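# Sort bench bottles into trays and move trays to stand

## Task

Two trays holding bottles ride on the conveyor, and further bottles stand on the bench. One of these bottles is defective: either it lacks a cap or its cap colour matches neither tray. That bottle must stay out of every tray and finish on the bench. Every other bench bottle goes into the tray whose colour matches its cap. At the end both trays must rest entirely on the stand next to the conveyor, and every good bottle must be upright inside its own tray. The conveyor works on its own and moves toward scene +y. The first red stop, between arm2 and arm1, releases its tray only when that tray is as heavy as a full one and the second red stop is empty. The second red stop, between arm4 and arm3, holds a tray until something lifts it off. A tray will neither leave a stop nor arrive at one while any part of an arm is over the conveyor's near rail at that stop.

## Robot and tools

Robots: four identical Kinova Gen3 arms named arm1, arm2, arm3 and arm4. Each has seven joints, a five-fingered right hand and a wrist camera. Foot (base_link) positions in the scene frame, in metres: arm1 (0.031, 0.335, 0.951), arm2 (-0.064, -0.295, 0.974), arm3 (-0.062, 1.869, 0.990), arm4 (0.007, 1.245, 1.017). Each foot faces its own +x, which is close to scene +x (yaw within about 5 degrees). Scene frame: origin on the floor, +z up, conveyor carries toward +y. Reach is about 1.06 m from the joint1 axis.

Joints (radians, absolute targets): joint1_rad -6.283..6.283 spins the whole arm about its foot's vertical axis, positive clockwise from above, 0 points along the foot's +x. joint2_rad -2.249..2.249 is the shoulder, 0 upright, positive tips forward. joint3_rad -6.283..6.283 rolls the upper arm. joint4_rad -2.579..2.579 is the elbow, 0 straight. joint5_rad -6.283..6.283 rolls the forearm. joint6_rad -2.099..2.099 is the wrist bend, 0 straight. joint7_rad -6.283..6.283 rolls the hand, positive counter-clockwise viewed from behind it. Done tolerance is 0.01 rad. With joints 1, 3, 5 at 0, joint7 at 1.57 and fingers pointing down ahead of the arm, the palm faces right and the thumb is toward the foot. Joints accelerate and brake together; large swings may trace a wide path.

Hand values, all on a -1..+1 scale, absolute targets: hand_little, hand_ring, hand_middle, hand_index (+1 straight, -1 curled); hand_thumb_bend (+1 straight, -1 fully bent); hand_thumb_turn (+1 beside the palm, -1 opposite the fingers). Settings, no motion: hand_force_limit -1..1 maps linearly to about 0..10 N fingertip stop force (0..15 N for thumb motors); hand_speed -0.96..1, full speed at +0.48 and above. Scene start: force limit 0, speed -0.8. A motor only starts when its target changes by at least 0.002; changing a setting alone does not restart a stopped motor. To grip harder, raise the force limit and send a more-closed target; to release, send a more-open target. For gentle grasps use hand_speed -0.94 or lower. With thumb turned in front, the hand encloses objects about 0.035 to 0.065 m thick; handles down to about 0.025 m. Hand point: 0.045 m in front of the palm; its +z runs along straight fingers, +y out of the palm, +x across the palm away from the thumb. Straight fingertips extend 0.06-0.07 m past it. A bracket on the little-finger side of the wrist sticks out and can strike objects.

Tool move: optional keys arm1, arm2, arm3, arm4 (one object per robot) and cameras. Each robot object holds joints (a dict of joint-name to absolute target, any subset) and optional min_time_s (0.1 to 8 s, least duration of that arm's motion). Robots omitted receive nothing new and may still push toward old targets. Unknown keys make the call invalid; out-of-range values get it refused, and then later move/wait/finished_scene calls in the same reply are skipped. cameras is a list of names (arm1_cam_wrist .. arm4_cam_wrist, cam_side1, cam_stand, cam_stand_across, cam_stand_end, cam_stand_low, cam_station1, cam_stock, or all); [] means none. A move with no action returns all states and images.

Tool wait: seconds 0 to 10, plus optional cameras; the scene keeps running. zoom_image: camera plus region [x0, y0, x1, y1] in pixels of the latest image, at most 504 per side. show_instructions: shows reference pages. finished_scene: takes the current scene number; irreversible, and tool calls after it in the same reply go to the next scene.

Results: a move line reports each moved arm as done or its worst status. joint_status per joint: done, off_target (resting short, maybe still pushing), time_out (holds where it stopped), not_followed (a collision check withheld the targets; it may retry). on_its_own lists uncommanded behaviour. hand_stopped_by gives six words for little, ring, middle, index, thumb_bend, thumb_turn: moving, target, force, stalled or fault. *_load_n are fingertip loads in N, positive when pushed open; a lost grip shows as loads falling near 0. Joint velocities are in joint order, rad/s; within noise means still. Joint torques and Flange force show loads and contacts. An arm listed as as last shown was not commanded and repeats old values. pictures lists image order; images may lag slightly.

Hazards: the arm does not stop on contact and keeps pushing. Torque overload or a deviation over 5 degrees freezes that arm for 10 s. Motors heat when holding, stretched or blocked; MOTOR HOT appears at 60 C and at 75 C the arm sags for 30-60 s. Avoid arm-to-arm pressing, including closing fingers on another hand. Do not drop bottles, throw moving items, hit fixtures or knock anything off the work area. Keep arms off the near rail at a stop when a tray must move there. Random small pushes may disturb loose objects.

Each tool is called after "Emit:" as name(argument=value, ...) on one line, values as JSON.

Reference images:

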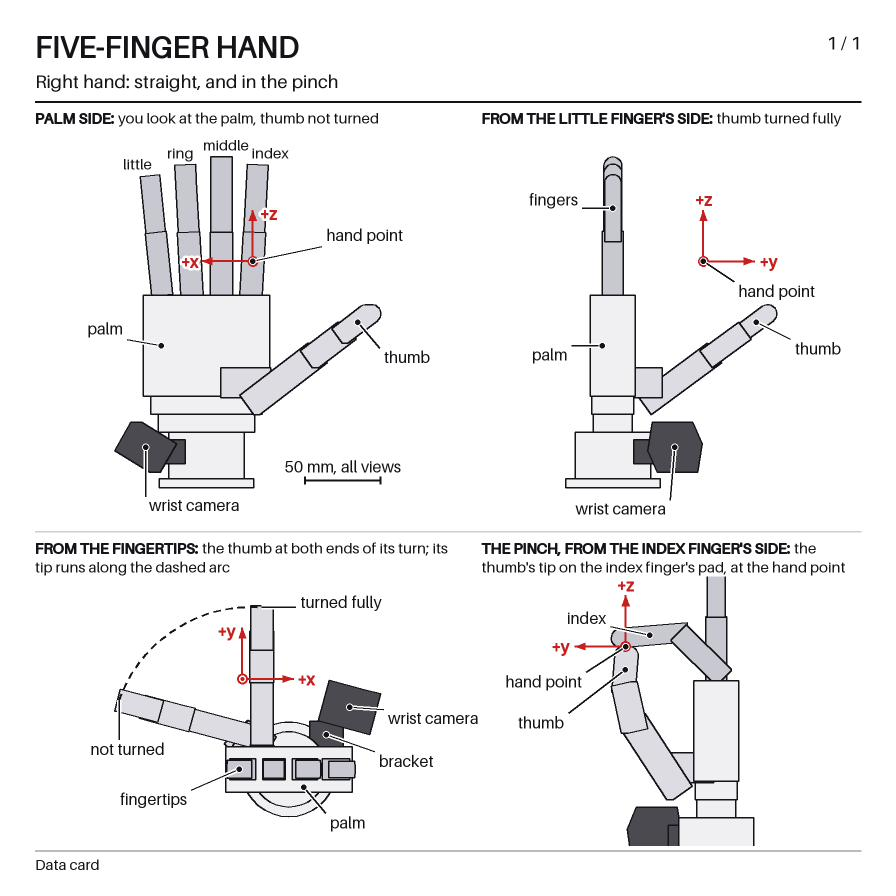

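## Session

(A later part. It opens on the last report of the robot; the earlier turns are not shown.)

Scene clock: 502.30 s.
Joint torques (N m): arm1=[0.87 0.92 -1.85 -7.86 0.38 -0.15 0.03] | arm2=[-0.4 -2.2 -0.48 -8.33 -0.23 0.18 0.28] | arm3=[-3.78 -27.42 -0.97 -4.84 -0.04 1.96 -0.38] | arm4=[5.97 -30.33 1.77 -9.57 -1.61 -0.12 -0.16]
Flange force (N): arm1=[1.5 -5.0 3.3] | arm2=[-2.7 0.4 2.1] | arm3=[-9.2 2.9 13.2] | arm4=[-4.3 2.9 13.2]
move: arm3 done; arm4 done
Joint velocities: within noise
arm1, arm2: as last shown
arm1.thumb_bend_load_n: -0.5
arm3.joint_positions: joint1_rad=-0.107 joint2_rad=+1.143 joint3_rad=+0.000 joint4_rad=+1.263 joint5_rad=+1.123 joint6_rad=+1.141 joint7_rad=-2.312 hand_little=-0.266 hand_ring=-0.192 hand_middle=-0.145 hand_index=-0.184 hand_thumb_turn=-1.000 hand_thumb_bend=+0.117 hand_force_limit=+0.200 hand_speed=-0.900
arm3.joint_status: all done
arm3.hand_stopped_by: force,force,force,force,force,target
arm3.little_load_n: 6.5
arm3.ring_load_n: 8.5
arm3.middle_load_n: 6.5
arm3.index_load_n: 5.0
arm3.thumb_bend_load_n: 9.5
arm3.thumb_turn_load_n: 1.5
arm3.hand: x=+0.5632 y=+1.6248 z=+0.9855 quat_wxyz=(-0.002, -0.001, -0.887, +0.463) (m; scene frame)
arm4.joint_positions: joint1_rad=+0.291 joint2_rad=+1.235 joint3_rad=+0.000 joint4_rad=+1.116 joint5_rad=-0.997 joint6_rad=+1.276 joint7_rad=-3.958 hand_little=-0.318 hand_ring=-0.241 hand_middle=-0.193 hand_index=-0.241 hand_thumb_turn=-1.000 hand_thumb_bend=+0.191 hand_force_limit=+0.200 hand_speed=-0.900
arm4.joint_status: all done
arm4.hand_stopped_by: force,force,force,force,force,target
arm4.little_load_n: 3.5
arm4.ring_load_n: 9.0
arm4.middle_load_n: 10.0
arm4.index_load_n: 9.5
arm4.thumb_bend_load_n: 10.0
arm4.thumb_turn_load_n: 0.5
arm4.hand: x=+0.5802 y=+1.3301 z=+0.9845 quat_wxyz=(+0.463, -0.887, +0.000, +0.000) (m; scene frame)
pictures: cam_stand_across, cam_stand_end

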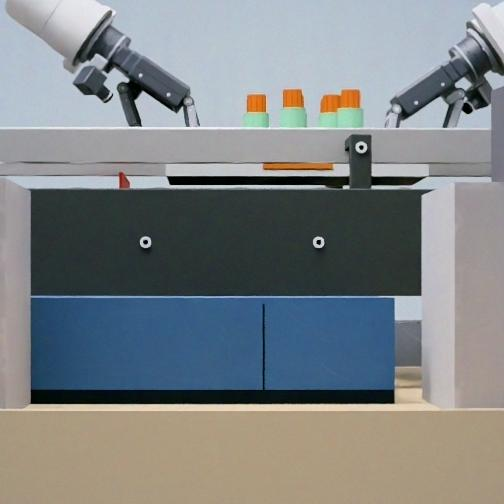

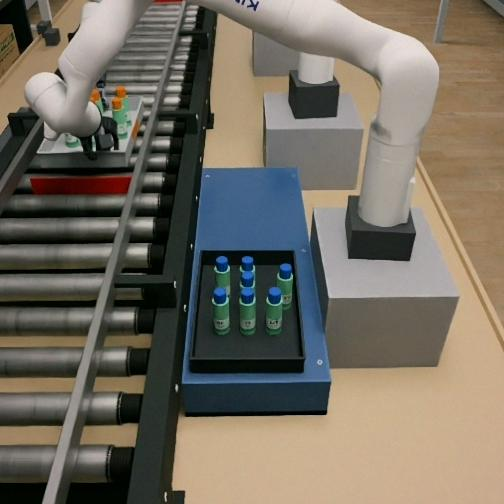

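Emit:
move(arm3={"joints": {"joint1_rad": -0.1073, "joint2_rad": 1.009, "joint4_rad": 1.2755, "joint5_rad": 1.0762, "joint6_rad": 1.1961, "joint7_rad": -2.1938}, "min_time_s": 3}, arm4={"joints": {"joint1_rad": 0.2914, "joint2_rad": 1.1006, "joint4_rad": 1.1446, "joint5_rad": -0.9729, "joint6_rad": 1.3347, "joint7_rad": -4.0494}, "min_time_s": 3}, cameras=["cam_stand", "cam_stand_end", "cam_stand_across"])

Emit:
zoom_image(camera="cam_stand_end", region=[20, 40, 160, 170])

Emit:
move(arm3={"joints": {"joint1_rad": -0.1475, "joint2_rad": 0.8921, "joint4_rad": 1.5766, "joint5_rad": 1.1229, "joint6_rad": 1.1371, "joint7_rad": -2.3859}, "min_time_s": 2.5}, arm4={"joints": {"joint1_rad": 0.2803, "joint2_rad": 0.973, "joint4_rad": 1.4788, "joint5_rad": -1.0325, "joint6_rad": 1.2165, "joint7_rad": -3.8718}, "min_time_s": 2.5}, cameras=["cam_stand", "cam_stand_end"])

Emit:
zoom_image(camera="cam_stand_end", region=[20, 40, 200, 200])

Scene clock: 509.53 s.
Joint torques (N m): arm1=[0.9 0.94 -1.86 -7.83 0.38 -0.16 0.04] | arm2=[-0.4 -2.21 -0.46 -8.38 -0.22 0.17 0.26] | arm3=[-4.87 -27.03 -1.95 -5.52 -0.37 1.87 -0.39] | arm4=[7.48 -29.71 3.1 -10.57 -1.39 -0.85 -0.12]
Flange force (N): arm1=[1.5 -5.0 3.2] | arm2=[-2.6 0.4 2.2] | arm3=[-10.3 1.0 14.6] | arm4=[-4.3 1.7 14.9]
move: arm3 done; arm4 done
Joint velocities: within noise
arm1.joint_positions: joint1_rad=-0.800 joint2_rad=-0.378 joint3_rad=+0.000 joint4_rad=+1.600 joint5_rad=+0.300 joint6_rad=+1.900 joint7_rad=-2.000 hand_little=-1.000 hand_ring=-1.000 hand_middle=+0.200 hand_index=+0.200 hand_thumb_turn=-1.000 hand_thumb_bend=+0.680 hand_force_limit=-0.300 hand_speed=-0.800
arm1.joint_status: not commanded
arm1.hand_stopped_by: target,target,target,target,target,target
arm1.little_load_n: 0.0
arm1.ring_load_n: 0.0
arm1.middle_load_n: 0.0
arm1.index_load_n: 0.0
arm1.thumb_bend_load_n: 0.0
arm1.thumb_turn_load_n: -0.5
arm1.hand: x=+0.2241 y=+0.4359 z=+1.4130 quat_wxyz=(-0.088, +0.176, -0.975, +0.102) (m; scene frame)
arm2.joint_positions: joint1_rad=+0.900 joint2_rad=-0.372 joint3_rad=+0.000 joint4_rad=+1.600 joint5_rad=+0.000 joint6_rad=+1.950 joint7_rad=-1.900 hand_little=-1.000 hand_ring=-1.000 hand_middle=+0.200 hand_index=+0.200 hand_thumb_turn=-1.000 hand_thumb_bend=+0.680 hand_force_limit=-0.300 hand_speed=-0.800
arm2.joint_status: not commanded
arm2.hand_stopped_by: target,target,target,target,target,target
arm2.little_load_n: 0.0
arm2.ring_load_n: 0.0
arm2.middle_load_n: 0.0
arm2.index_load_n: 0.0
arm2.thumb_bend_load_n: 0.0
arm2.thumb_turn_load_n: 0.0
arm2.hand: x=+0.0552 y=-0.4345 z=+1.4321 quat_wxyz=(+0.020, -0.614, -0.789, -0.005) (m; scene frame)
arm3.joint_positions: joint1_rad=-0.107 joint2_rad=+1.009 joint3_rad=+0.000 joint4_rad=+1.275 joint5_rad=+1.076 joint6_rad=+1.196 joint7_rad=-2.194 hand_little=-0.266 hand_ring=-0.192 hand_middle=-0.145 hand_index=-0.184 hand_thumb_turn=-1.000 hand_thumb_bend=+0.117 hand_force_limit=+0.200 hand_speed=-0.900
arm3.joint_status: all done
arm3.hand_stopped_by: force,force,force,force,force,target
arm3.little_load_n: 7.5
arm3.ring_load_n: 9.0
arm3.middle_load_n: 6.5
arm3.index_load_n: 5.0
arm3.thumb_bend_load_n: 9.5
arm3.thumb_turn_load_n: 1.5
arm3.hand: x=+0.5629 y=+1.6249 z=+1.0626 quat_wxyz=(-0.002, -0.001, -0.887, +0.463) (m; scene frame)
arm4.joint_positions: joint1_rad=+0.291 joint2_rad=+1.101 joint3_rad=+0.000 joint4_rad=+1.145 joint5_rad=-0.973 joint6_rad=+1.335 joint7_rad=-4.049 hand_little=-0.318 hand_ring=-0.241 hand_middle=-0.193 hand_index=-0.241 hand_thumb_turn=-1.000 hand_thumb_bend=+0.191 hand_force_limit=+0.200 hand_speed=-0.900
arm4.joint_status: all done
arm4.hand_stopped_by: force,force,force,force,force,target
arm4.little_load_n: 4.0
arm4.ring_load_n: 9.5
arm4.middle_load_n: 10.5
arm4.index_load_n: 9.5
arm4.thumb_bend_load_n: 9.5
arm4.thumb_turn_load_n: 1.0
arm4.hand: x=+0.5802 y=+1.3300 z=+1.0615 quat_wxyz=(+0.463, -0.887, +0.000, +0.000) (m; scene frame)
pictures: cam_stand, cam_stand_across, cam_stand_end

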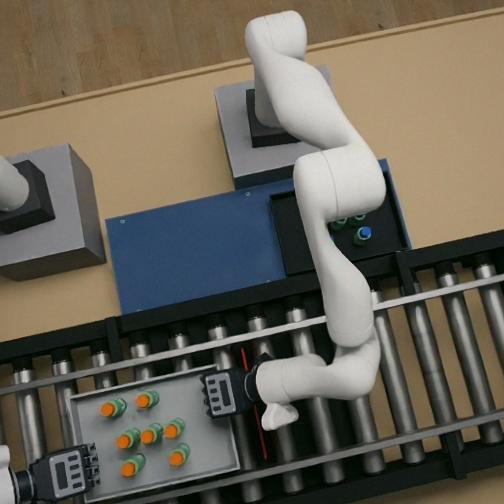

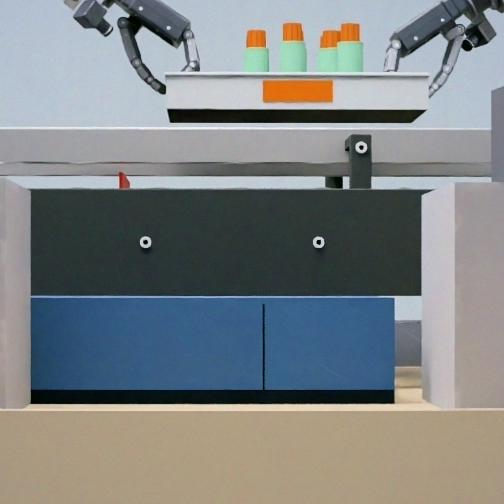

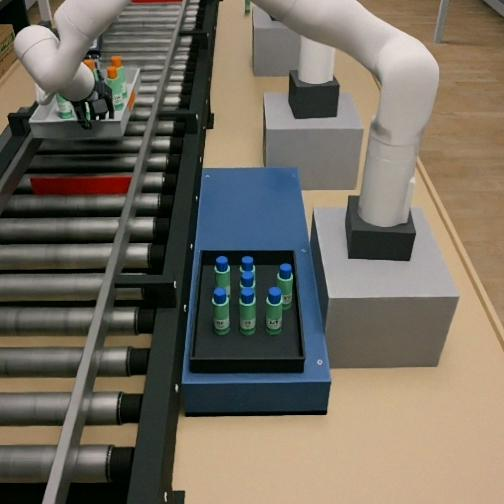

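Scaled by 3.600 from the camera's 504x504 image, which has a finer 720x720 frame.

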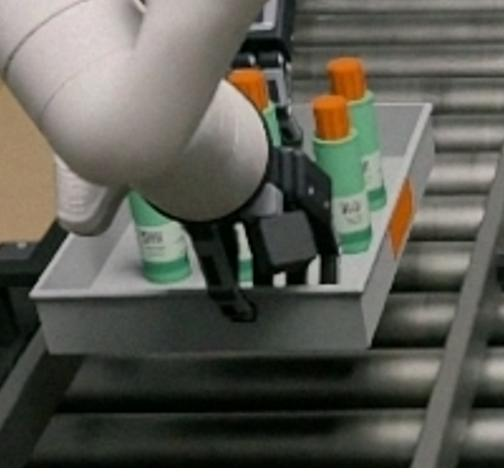

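Scene clock: 512.37 s.
Joint torques (N m): arm1=[0.85 0.9 -1.84 -7.85 0.4 -0.14 0.05] | arm2=[-0.43 -2.2 -0.43 -8.3 -0.25 0.17 0.28] | arm3=[-4.48 -24.18 -2.55 -4.04 -0.77 1.6 -0.36] | arm4=[7.13 -26.66 3.96 -9.62 -1.32 -0.74 -0.08]
Flange force (N): arm1=[1.5 -4.9 3.3] | arm2=[-2.7 0.5 1.9] | arm3=[-9.5 1.1 15.2] | arm4=[-5.5 1.0 15.6]
move: arm3 done; arm4 done
Joint velocities: within noise
arm1, arm2: as last shown
arm1.thumb_turn_load_n: 0.0
arm2.middle_load_n: 0.5
arm3.joint_positions: joint1_rad=-0.148 joint2_rad=+0.892 joint3_rad=+0.000 joint4_rad=+1.577 joint5_rad=+1.123 joint6_rad=+1.137 joint7_rad=-2.386 hand_little=-0.266 hand_ring=-0.192 hand_middle=-0.145 hand_index=-0.184 hand_thumb_turn=-1.000 hand_thumb_bend=+0.117 hand_force_limit=+0.200 hand_speed=-0.900
arm3.joint_status: all done
arm3.hand_stopped_by: force,force,force,force,force,target
arm3.little_load_n: 7.5
arm3.ring_load_n: 9.5
arm3.middle_load_n: 6.5
arm3.index_load_n: 4.5
arm3.thumb_bend_load_n: 9.5
arm3.thumb_turn_load_n: 1.5
arm3.hand: x=+0.4929 y=+1.6449 z=+1.0622 quat_wxyz=(-0.002, -0.001, -0.887, +0.463) (m; scene frame)
arm4.joint_positions: joint1_rad=+0.280 joint2_rad=+0.973 joint3_rad=+0.000 joint4_rad=+1.479 joint5_rad=-1.033 joint6_rad=+1.217 joint7_rad=-3.872 hand_little=-0.318 hand_ring=-0.241 hand_middle=-0.193 hand_index=-0.241 hand_thumb_turn=-1.000 hand_thumb_bend=+0.191 hand_force_limit=+0.200 hand_speed=-0.900
arm4.joint_status: all done
arm4.hand_stopped_by: force,force,force,force,force,target
arm4.little_load_n: 4.5
arm4.ring_load_n: 9.5
arm4.middle_load_n: 10.5
arm4.index_load_n: 9.5
arm4.thumb_bend_load_n: 9.5
arm4.thumb_turn_load_n: 1.0
arm4.hand: x=+0.5102 y=+1.3501 z=+1.0616 quat_wxyz=(+0.462, -0.887, +0.000, +0.000) (m; scene frame)
pictures: cam_stand, cam_stand_end

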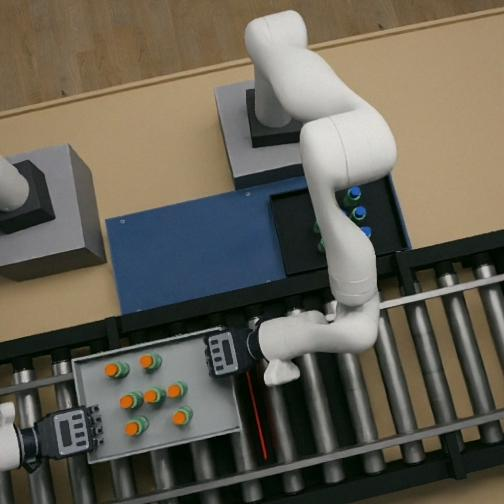

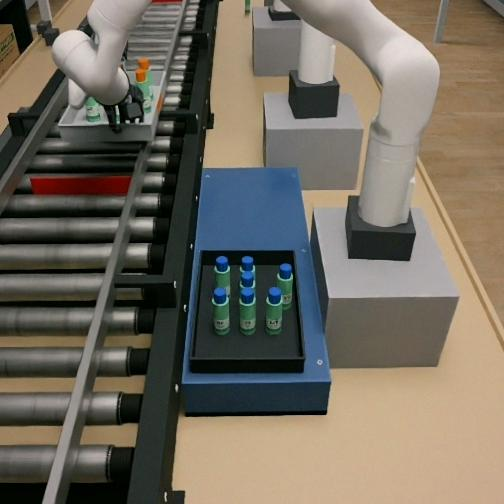

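Scaled by 2.800 from the camera's 504x504 image, which has a finer 720x720 frame.

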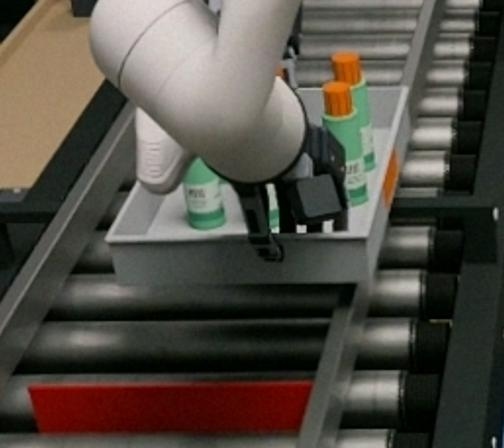

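Emit:
move(arm3={"joints": {"joint1_rad": -0.2001, "joint2_rad": 0.7995, "joint4_rad": 1.8363, "joint5_rad": 1.1595, "joint6_rad": 1.094, "joint7_rad": -2.5686}, "min_time_s": 2.5}, arm4={"joints": {"joint1_rad": 0.266, "joint2_rad": 0.8756, "joint4_rad": 1.7616, "joint5_rad": -1.1123, "joint6_rad": 1.1206, "joint7_rad": -3.6991}, "min_time_s": 2.5}, cameras=["cam_stand", "cam_stand_end", "cam_stand_across"])

Emit:
move(arm3={"joints": {"joint1_rad": -0.2688, "joint2_rad": 0.732, "joint4_rad": 2.0538, "joint5_rad": 1.1772, "joint6_rad": 1.0616, "joint7_rad": -2.738}, "min_time_s": 2.5}, arm4={"joints": {"joint1_rad": 0.2446, "joint2_rad": 0.8065, "joint4_rad": 1.9999, "joint5_rad": -1.2127, "joint6_rad": 1.0451, "joint7_rad": -3.5272}, "min_time_s": 2.5}, cameras=["cam_stand", "cam_stand_end", "cam_stand_across", "cam_stand_low"])

Emit:
zoom_image(camera="cam_stand_across", region=[60, 20, 504, 220])

Emit:
zoom_image(camera="cam_stand_end", region=[100, 60, 280, 220])

Scene clock: 521.17 s.
Joint torques (N m): arm1=[0.87 0.94 -1.83 -7.85 0.38 -0.15 0.04] | arm2=[-0.43 -2.2 -0.49 -8.4 -0.23 0.14 0.27] | arm3=[-4.65 -21.33 -3.43 -2.49 -1.32 1.03 -0.31] | arm4=[7.46 -23.96 5.2 -8.78 -1.2 -0.93 -0.07]
Flange force (N): arm1=[1.6 -4.9 3.3] | arm2=[-2.6 0.3 2.2] | arm3=[-9.5 0.3 17.0] | arm4=[-6.7 -0.1 17.9]
move: arm3 done; arm4 done
Joint velocities: within noise
arm1, arm2: as last shown
arm2.middle_load_n: 0.0
arm3.joint_positions: joint1_rad=-0.200 joint2_rad=+0.800 joint3_rad=+0.000 joint4_rad=+1.836 joint5_rad=+1.159 joint6_rad=+1.094 joint7_rad=-2.569 hand_little=-0.266 hand_ring=-0.192 hand_middle=-0.145 hand_index=-0.184 hand_thumb_turn=-1.000 hand_thumb_bend=+0.117 hand_force_limit=+0.200 hand_speed=-0.900
arm3.joint_status: all done
arm3.hand_stopped_by: force,force,force,force,force,target
arm3.little_load_n: 8.0
arm3.ring_load_n: 9.5
arm3.middle_load_n: 7.5
arm3.index_load_n: 5.5
arm3.thumb_bend_load_n: 9.5
arm3.thumb_turn_load_n: 1.5
arm3.hand: x=+0.4229 y=+1.6649 z=+1.0618 quat_wxyz=(-0.002, -0.001, -0.887, +0.463) (m; scene frame)
arm4.joint_positions: joint1_rad=+0.266 joint2_rad=+0.876 joint3_rad=+0.000 joint4_rad=+1.762 joint5_rad=-1.112 joint6_rad=+1.121 joint7_rad=-3.699 hand_little=-0.318 hand_ring=-0.241 hand_middle=-0.193 hand_index=-0.241 hand_thumb_turn=-1.000 hand_thumb_bend=+0.191 hand_force_limit=+0.200 hand_speed=-0.900
arm4.joint_status: all done
arm4.hand_stopped_by: force,force,force,force,force,target
arm4.little_load_n: 5.0
arm4.ring_load_n: 10.5
arm4.middle_load_n: 10.5
arm4.index_load_n: 10.0
arm4.thumb_bend_load_n: 9.5
arm4.thumb_turn_load_n: 1.0
arm4.hand: x=+0.4401 y=+1.3701 z=+1.0617 quat_wxyz=(+0.463, -0.887, +0.000, +0.000) (m; scene frame)
pictures: cam_stand, cam_stand_across, cam_stand_end

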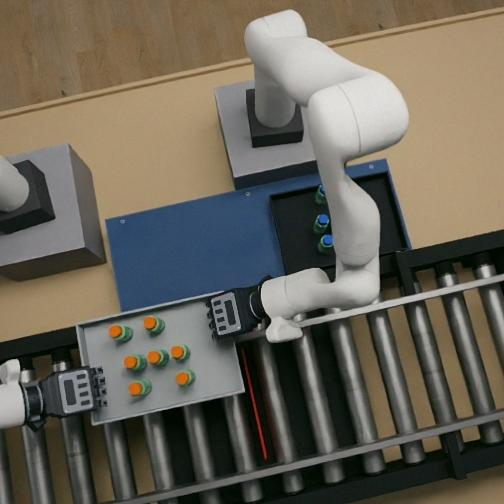

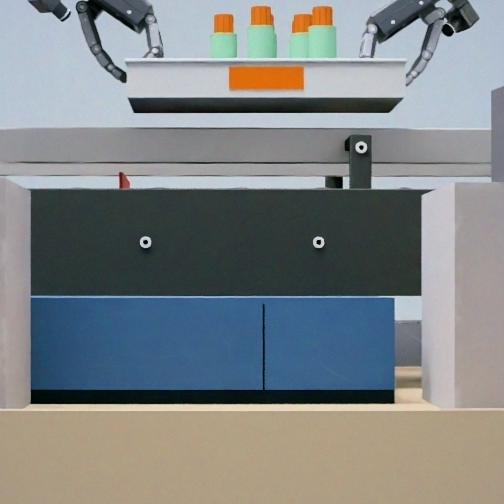

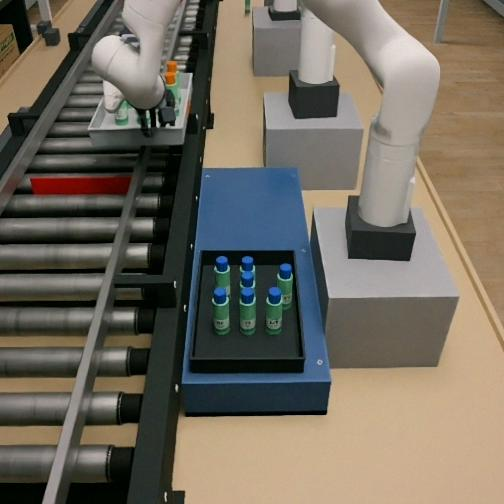

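Scene clock: 523.97 s.
Joint torques (N m): arm1=[0.87 0.92 -1.87 -7.83 0.37 -0.16 0.05] | arm2=[-0.45 -2.19 -0.46 -8.35 -0.24 0.16 0.27] | arm3=[-4.73 -18.85 -4.3 -1.32 -1.76 0.16 -0.25] | arm4=[7.68 -21.42 6.4 -7.72 -1.09 -1.31 -0.03]
Flange force (N): arm1=[1.4 -5.0 3.2] | arm2=[-2.6 0.4 2.1] | arm3=[-9.4 -0.7 19.2] | arm4=[-7.6 -1.5 20.4]
move: arm3 done; arm4 done
Joint velocities: within noise
arm1, arm2: as last shown
arm2.index_load_n: 0.5
arm3.joint_positions: joint1_rad=-0.269 joint2_rad=+0.732 joint3_rad=+0.000 joint4_rad=+2.054 joint5_rad=+1.177 joint6_rad=+1.062 joint7_rad=-2.738 hand_little=-0.266 hand_ring=-0.192 hand_middle=-0.145 hand_index=-0.184 hand_thumb_turn=-1.000 hand_thumb_bend=+0.117 hand_force_limit=+0.200 hand_speed=-0.900
arm3.joint_status: all done
arm3.hand_stopped_by: force,force,force,force,force,target
arm3.little_load_n: 8.0
arm3.ring_load_n: 10.0
arm3.middle_load_n: 7.5
arm3.index_load_n: 5.5
arm3.thumb_bend_load_n: 9.5
arm3.thumb_turn_load_n: 1.5
arm3.hand: x=+0.3578 y=+1.6849 z=+1.0615 quat_wxyz=(-0.002, -0.001, -0.887, +0.463) (m; scene frame)
arm4.joint_positions: joint1_rad=+0.245 joint2_rad=+0.807 joint3_rad=+0.000 joint4_rad=+2.000 joint5_rad=-1.213 joint6_rad=+1.045 joint7_rad=-3.527 hand_little=-0.318 hand_ring=-0.241 hand_middle=-0.193 hand_index=-0.241 hand_thumb_turn=-1.000 hand_thumb_bend=+0.191 hand_force_limit=+0.200 hand_speed=-0.900
arm4.joint_status: all done
arm4.hand_stopped_by: force,force,force,force,force,target
arm4.little_load_n: 5.5
arm4.ring_load_n: 10.5
arm4.middle_load_n: 11.0
arm4.index_load_n: 10.0
arm4.thumb_bend_load_n: 9.0
arm4.thumb_turn_load_n: 1.0
arm4.hand: x=+0.3751 y=+1.3900 z=+1.0617 quat_wxyz=(+0.462, -0.887, +0.000, +0.000) (m; scene frame)
pictures: cam_stand, cam_stand_across, cam_stand_end, cam_stand_low

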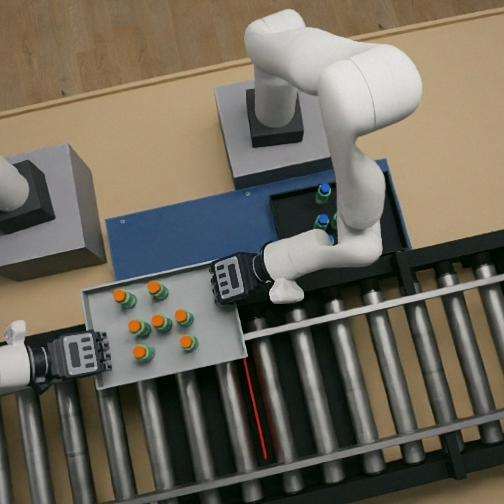

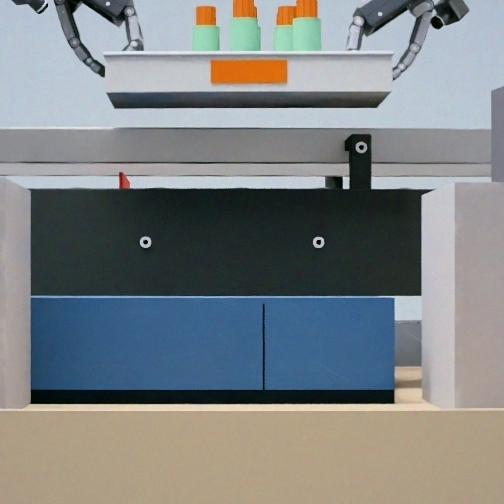

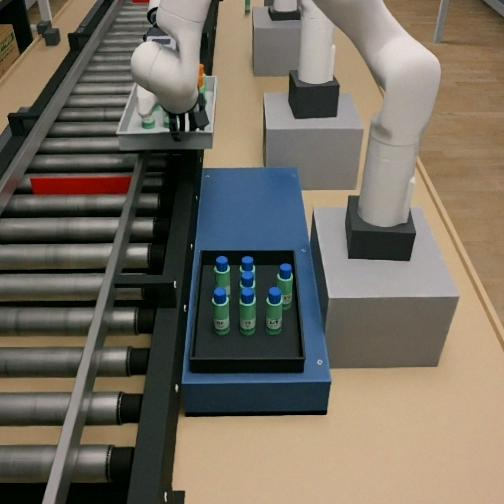

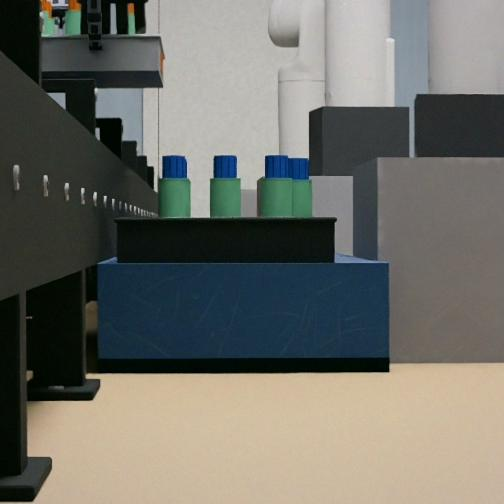

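Scaled by 1.135 from the camera's 504x504 image, which has a finer 720x720 frame.

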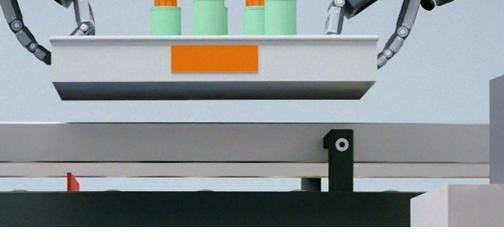

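Scaled by 2.800 from the camera's 504x504 image, which has a finer 720x720 frame.

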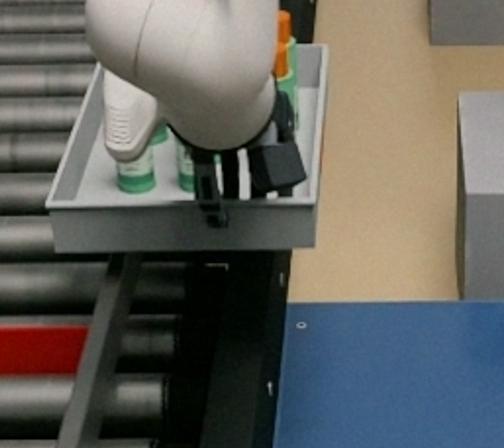

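Emit:
move(arm3={"joints": {"joint1_rad": -0.3607, "joint2_rad": 0.6917, "joint4_rad": 2.2447, "joint5_rad": 1.1752, "joint6_rad": 1.0271, "joint7_rad": -2.9099}, "min_time_s": 2.5}, arm4={"joints": {"joint1_rad": 0.2137, "joint2_rad": 0.7679, "joint4_rad": 2.2141, "joint5_rad": -1.3458, "joint6_rad": 0.9872, "joint7_rad": -3.332}, "min_time_s": 2.5}, cameras=["cam_stand", "cam_stand_across"])

Emit:
move(arm3={"joints": {"joint1_rad": -0.4292, "joint2_rad": 0.6734, "joint4_rad": 2.3627, "joint5_rad": 1.1675, "joint6_rad": 0.9981, "joint7_rad": -3.0231}, "min_time_s": 2}, arm4={"joints": {"joint1_rad": 0.1962, "joint2_rad": 0.7552, "joint4_rad": 2.3468, "joint5_rad": -1.4433, "joint6_rad": 0.9644, "joint7_rad": -3.1896}, "min_time_s": 2}, cameras=["cam_stand", "cam_stand_across", "cam_stand_end", "cam_stand_low"])

Scene clock: 529.30 s.
Joint torques (N m): arm1=[0.85 0.91 -1.87 -7.84 0.37 -0.16 0.03] | arm2=[-0.43 -2.2 -0.48 -8.4 -0.23 0.14 0.27] | arm3=[-4.99 -16.91 -5.24 -0.59 -2.03 -1.04 -0.23] | arm4=[8.11 -19.29 7.59 -6.62 -1.2 -1.93 0.11]
Flange force (N): arm1=[1.4 -5.1 3.2] | arm2=[-2.6 0.3 2.2] | arm3=[-9.7 -2.3 22.5] | arm4=[-8.8 -3.7 23.9]
move: arm3 done; arm4 done
Joint velocities: within noise
arm1, arm2: as last shown
arm2.index_load_n: 0.0
arm3.joint_positions: joint1_rad=-0.361 joint2_rad=+0.692 joint3_rad=+0.000 joint4_rad=+2.245 joint5_rad=+1.175 joint6_rad=+1.027 joint7_rad=-2.910 hand_little=-0.266 hand_ring=-0.192 hand_middle=-0.145 hand_index=-0.184 hand_thumb_turn=-1.000 hand_thumb_bend=+0.117 hand_force_limit=+0.200 hand_speed=-0.900
arm3.joint_status: all done
arm3.hand_stopped_by: force,force,force,force,force,target
arm3.little_load_n: 8.0
arm3.ring_load_n: 10.5
arm3.middle_load_n: 8.5
arm3.index_load_n: 6.5
arm3.thumb_bend_load_n: 9.0
arm3.thumb_turn_load_n: 1.5
arm3.hand: x=+0.2959 y=+1.7049 z=+1.0591 quat_wxyz=(-0.002, -0.001, -0.887, +0.462) (m; scene frame)
arm4.joint_positions: joint1_rad=+0.214 joint2_rad=+0.768 joint3_rad=+0.000 joint4_rad=+2.214 joint5_rad=-1.346 joint6_rad=+0.987 joint7_rad=-3.332 hand_little=-0.317 hand_ring=-0.241 hand_middle=-0.193 hand_index=-0.241 hand_thumb_turn=-1.000 hand_thumb_bend=+0.191 hand_force_limit=+0.200 hand_speed=-0.900
arm4.joint_status: all done
arm4.hand_stopped_by: force,force,force,force,force,target
arm4.little_load_n: 6.0
arm4.ring_load_n: 11.0
arm4.middle_load_n: 12.0
arm4.index_load_n: 11.0
arm4.thumb_bend_load_n: 8.5
arm4.thumb_turn_load_n: 1.0
arm4.hand: x=+0.3130 y=+1.4101 z=+1.0599 quat_wxyz=(+0.462, -0.887, +0.000, +0.000) (m; scene frame)
pictures: cam_stand, cam_stand_across

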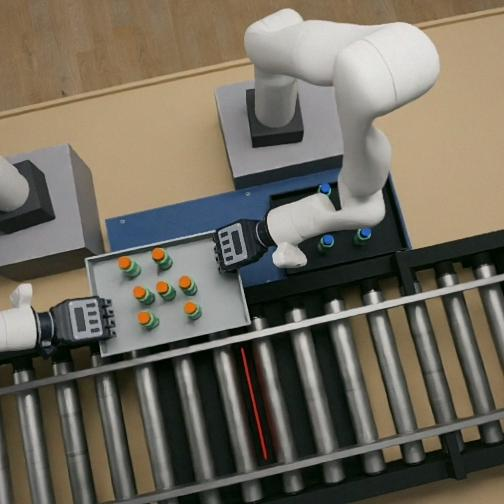

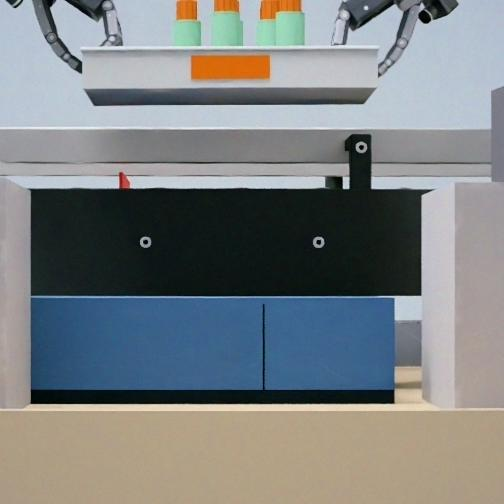

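Scene clock: 531.60 s.
Joint torques (N m): arm1=[0.9 0.94 -1.84 -7.85 0.4 -0.17 0.04] | arm2=[-0.39 -2.23 -0.46 -8.33 -0.24 0.15 0.28] | arm3=[-5.01 -15.85 -5.85 -0.43 -2.06 -2.11 -0.15] | arm4=[8.44 -18.09 8.36 -5.88 -1.49 -2.38 0.16]
Flange force (N): arm1=[1.6 -4.9 3.3] | arm2=[-2.7 0.4 1.9] | arm3=[-9.9 -3.4 25.2] | arm4=[-10.0 -5.3 27.1]
move: arm3 done; arm4 done
Joint velocities: within noise
arm1, arm2: as last shown
arm2.index_load_n: 0.5
arm3.joint_positions: joint1_rad=-0.429 joint2_rad=+0.673 joint3_rad=+0.000 joint4_rad=+2.363 joint5_rad=+1.168 joint6_rad=+0.998 joint7_rad=-3.023 hand_little=-0.266 hand_ring=-0.192 hand_middle=-0.145 hand_index=-0.184 hand_thumb_turn=-1.000 hand_thumb_bend=+0.117 hand_force_limit=+0.200 hand_speed=-0.900
arm3.joint_status: all done
arm3.hand_stopped_by: force,force,force,force,force,target
arm3.little_load_n: 8.5
arm3.ring_load_n: 10.5
arm3.middle_load_n: 9.0
arm3.index_load_n: 7.0
arm3.thumb_bend_load_n: 8.5
arm3.thumb_turn_load_n: 2.0
arm3.hand: x=+0.2559 y=+1.7149 z=+1.0589 quat_wxyz=(-0.002, -0.001, -0.887, +0.463) (m; scene frame)
arm4.joint_positions: joint1_rad=+0.196 joint2_rad=+0.755 joint3_rad=+0.000 joint4_rad=+2.347 joint5_rad=-1.443 joint6_rad=+0.964 joint7_rad=-3.190 hand_little=-0.317 hand_ring=-0.241 hand_middle=-0.192 hand_index=-0.241 hand_thumb_turn=-1.000 hand_thumb_bend=+0.191 hand_force_limit=+0.200 hand_speed=-0.900
arm4.joint_status: all done
arm4.hand_stopped_by: force,force,force,force,force,target
arm4.little_load_n: 6.5
arm4.ring_load_n: 12.0
arm4.middle_load_n: 12.5
arm4.index_load_n: 11.5
arm4.thumb_bend_load_n: 8.0
arm4.thumb_turn_load_n: 1.0
arm4.hand: x=+0.2729 y=+1.4202 z=+1.0599 quat_wxyz=(+0.462, -0.887, +0.000, +0.000) (m; scene frame)
pictures: cam_stand, cam_stand_across, cam_stand_end, cam_stand_low

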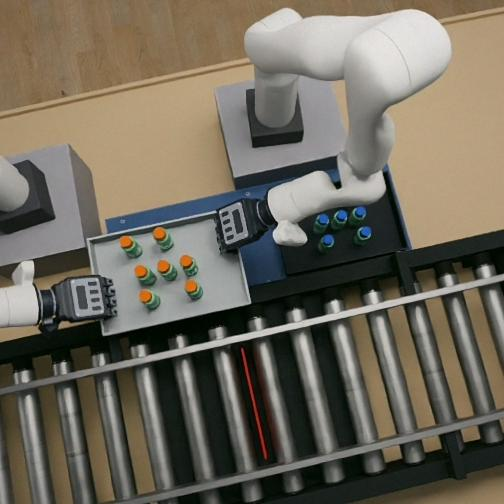

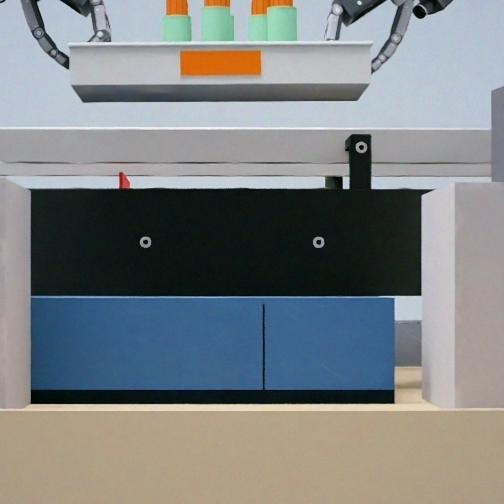

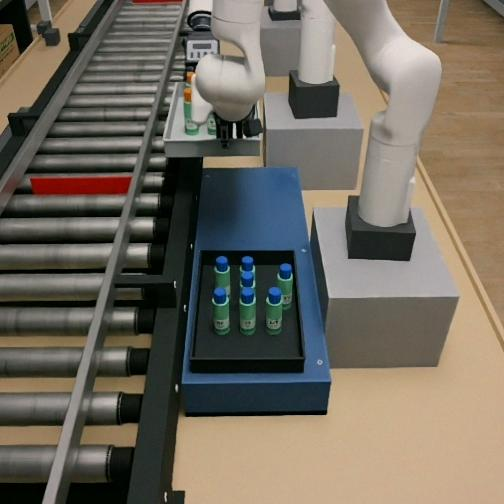

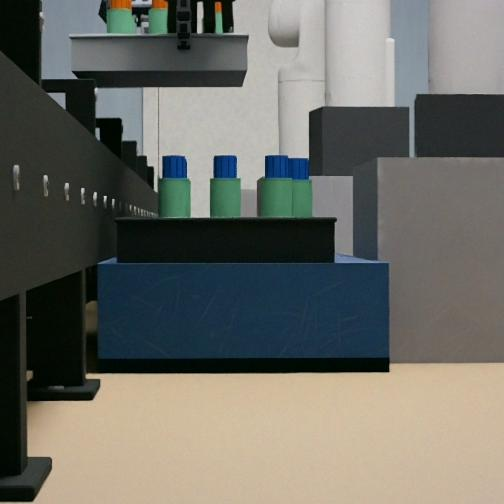

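Emit:
move(arm3={"joints": {"joint1_rad": -0.5141, "joint2_rad": 0.6669, "joint4_rad": 2.4763, "joint5_rad": 1.1498, "joint6_rad": 0.9593, "joint7_rad": -3.1434}, "min_time_s": 2}, arm4={"joints": {"joint1_rad": 0.1752, "joint2_rad": 0.759, "joint4_rad": 2.477, "joint5_rad": -1.5581, "joint6_rad": 0.9556, "joint7_rad": -3.0262}, "min_time_s": 2}, cameras=["cam_stand", "cam_stand_across", "cam_stand_end", "cam_stand_low"])

Emit:
zoom_image(camera="cam_stand", region=[60, 180, 280, 350])

Scene clock: 536.67 s.
Joint torques (N m): arm1=[0.87 0.9 -1.84 -7.87 0.4 -0.17 0.04] | arm2=[-0.4 -2.2 -0.46 -8.36 -0.21 0.16 0.26] | arm3=[-4.84 -14.94 -6.24 -0.5 -2.04 -3.27 -0.1] | arm4=[8.63 -16.9 9.2 -4.97 -2.11 -2.81 0.14]
Flange force (N): arm1=[1.5 -4.9 3.3] | arm2=[-2.6 0.4 2.1] | arm3=[-10.4 -4.9 28.3] | arm4=[-11.8 -7.1 30.3]
move: arm3 done; arm4 done
Joint velocities: within noise
arm1, arm2: as last shown
arm3.joint_positions: joint1_rad=-0.514 joint2_rad=+0.667 joint3_rad=+0.000 joint4_rad=+2.476 joint5_rad=+1.150 joint6_rad=+0.959 joint7_rad=-3.143 hand_little=-0.266 hand_ring=-0.192 hand_middle=-0.145 hand_index=-0.184 hand_thumb_turn=-1.000 hand_thumb_bend=+0.117 hand_force_limit=+0.200 hand_speed=-0.900
arm3.joint_status: all done
arm3.hand_stopped_by: force,force,force,force,force,target
arm3.little_load_n: 9.5
arm3.ring_load_n: 12.0
arm3.middle_load_n: 10.0
arm3.index_load_n: 8.0
arm3.thumb_bend_load_n: 8.0
arm3.thumb_turn_load_n: 1.5
arm3.hand: x=+0.2159 y=+1.7243 z=+1.0587 quat_wxyz=(-0.002, -0.001, -0.887, +0.463) (m; scene frame)
arm4.joint_positions: joint1_rad=+0.175 joint2_rad=+0.759 joint3_rad=+0.000 joint4_rad=+2.477 joint5_rad=-1.558 joint6_rad=+0.956 joint7_rad=-3.026 hand_little=-0.317 hand_ring=-0.241 hand_middle=-0.192 hand_index=-0.241 hand_thumb_turn=-1.000 hand_thumb_bend=+0.191 hand_force_limit=+0.200 hand_speed=-0.900
arm4.joint_status: all done
arm4.hand_stopped_by: force,force,force,force,force,target
arm4.little_load_n: 7.5
arm4.ring_load_n: 12.5
arm4.middle_load_n: 13.0
arm4.index_load_n: 11.5
arm4.thumb_bend_load_n: 8.0
arm4.thumb_turn_load_n: 1.0
arm4.hand: x=+0.2332 y=+1.4297 z=+1.0600 quat_wxyz=(+0.463, -0.887, +0.000, +0.000) (m; scene frame)
pictures: cam_stand, cam_stand_across, cam_stand_end, cam_stand_low

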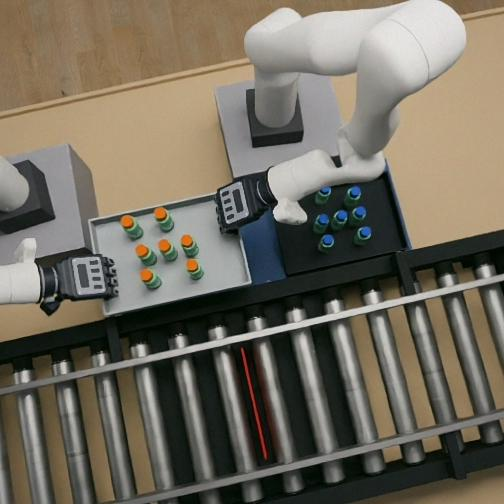

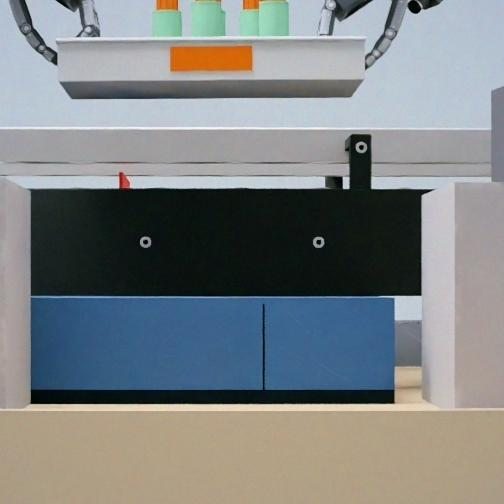

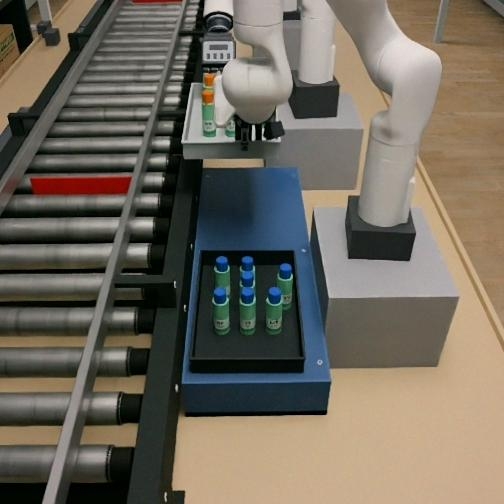

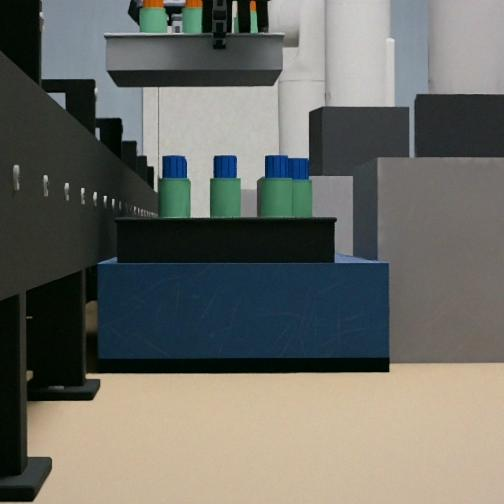

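Scaled by 2.291 from the camera's 504x504 image, which has a finer 720x720 frame.

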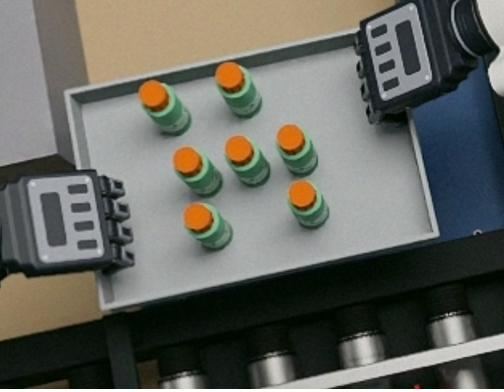

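Emit:
move(arm3={"joints": {"joint1_rad": -0.534, "joint2_rad": 0.8671, "joint4_rad": 2.5073, "joint5_rad": 1.2962, "joint6_rad": 0.8777, "joint7_rad": -3.4161}, "min_time_s": 2.5}, arm4={"joints": {"joint1_rad": 0.1793, "joint2_rad": 0.9595, "joint4_rad": 2.4944, "joint5_rad": -1.7064, "joint6_rad": 0.9681, "joint7_rad": -2.7609}, "min_time_s": 2.5}, cameras=["cam_stand", "cam_stand_across", "cam_stand_end", "cam_stand_low"])

Emit:
zoom_image(camera="cam_stand", region=[60, 180, 280, 350])

Scene clock: 543.27 s.
Joint torques (N m): arm1=[0.87 0.92 -1.85 -7.84 0.39 -0.15 0.04] | arm2=[-0.4 -2.21 -0.42 -8.39 -0.23 0.15 0.26] | arm3=[-4.67 -16.12 -6.85 1.45 -0.96 -3.9 -0.1] | arm4=[8.25 -18.13 9.24 -2.62 -2.44 -2.02 0.19]
Flange force (N): arm1=[1.5 -4.9 3.3] | arm2=[-2.6 0.5 2.2] | arm3=[-9.3 -5.0 28.5] | arm4=[-12.7 -7.9 30.9]
move: arm3 done; arm4 done
Joint velocities: within noise
arm1, arm2: as last shown
arm2.index_load_n: 0.0
arm3.joint_positions: joint1_rad=-0.534 joint2_rad=+0.867 joint3_rad=+0.000 joint4_rad=+2.507 joint5_rad=+1.296 joint6_rad=+0.878 joint7_rad=-3.416 hand_little=-0.266 hand_ring=-0.192 hand_middle=-0.145 hand_index=-0.184 hand_thumb_turn=-1.000 hand_thumb_bend=+0.117 hand_force_limit=+0.200 hand_speed=-0.900
arm3.joint_status: all done
arm3.hand_stopped_by: force,force,force,force,force,target
arm3.little_load_n: 8.5
arm3.ring_load_n: 11.5
arm3.middle_load_n: 10.0
arm3.index_load_n: 8.5
arm3.thumb_bend_load_n: 7.5
arm3.thumb_turn_load_n: 1.5
arm3.hand: x=+0.2040 y=+1.7242 z=+1.0087 quat_wxyz=(-0.002, -0.001, -0.887, +0.463) (m; scene frame)
arm4.joint_positions: joint1_rad=+0.179 joint2_rad=+0.959 joint3_rad=+0.000 joint4_rad=+2.494 joint5_rad=-1.706 joint6_rad=+0.968 joint7_rad=-2.761 hand_little=-0.317 hand_ring=-0.241 hand_middle=-0.192 hand_index=-0.241 hand_thumb_turn=-1.000 hand_thumb_bend=+0.191 hand_force_limit=+0.200 hand_speed=-0.900
arm4.joint_status: all done
arm4.hand_stopped_by: force,force,force,force,force,target
arm4.little_load_n: 7.0
arm4.ring_load_n: 12.5
arm4.middle_load_n: 13.0
arm4.index_load_n: 12.0
arm4.thumb_bend_load_n: 8.0
arm4.thumb_turn_load_n: 1.0
arm4.hand: x=+0.2210 y=+1.4297 z=+1.0101 quat_wxyz=(+0.462, -0.887, +0.000, +0.000) (m; scene frame)
pictures: cam_stand, cam_stand_across, cam_stand_end, cam_stand_low

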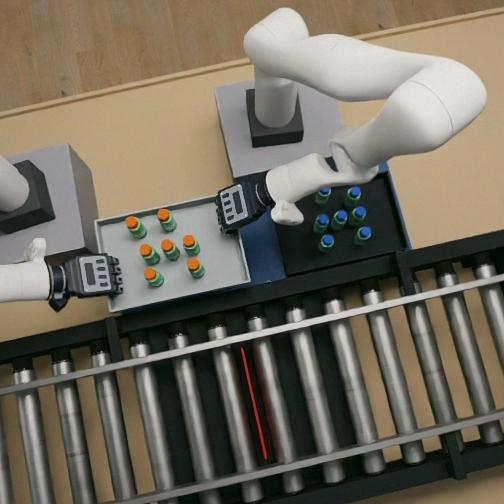

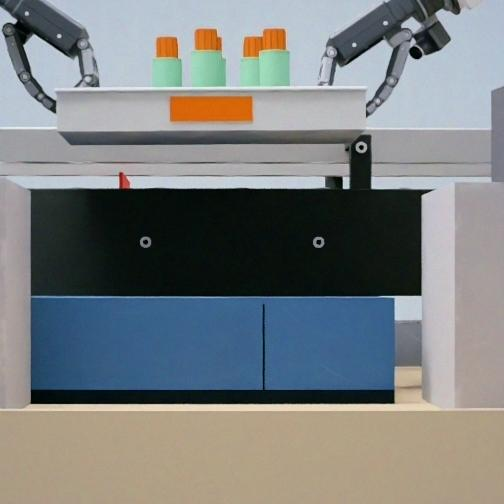

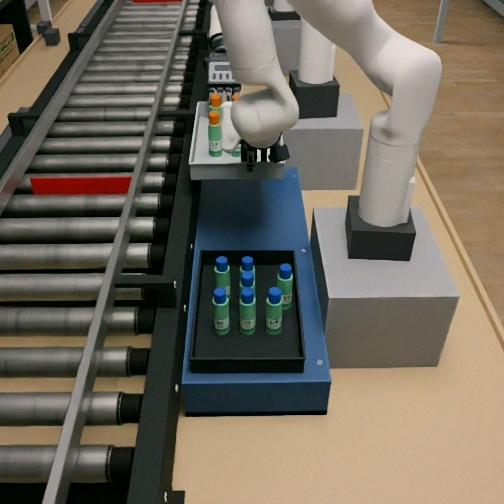

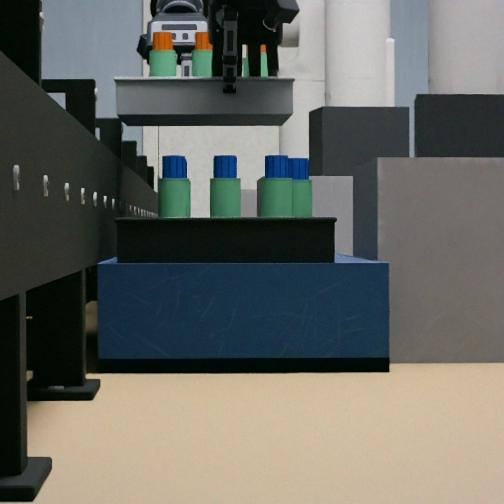

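Scaled by 2.291 from the camera's 504x504 image, which has a finer 720x720 frame.

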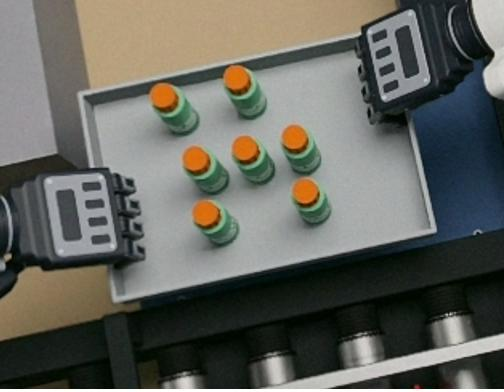

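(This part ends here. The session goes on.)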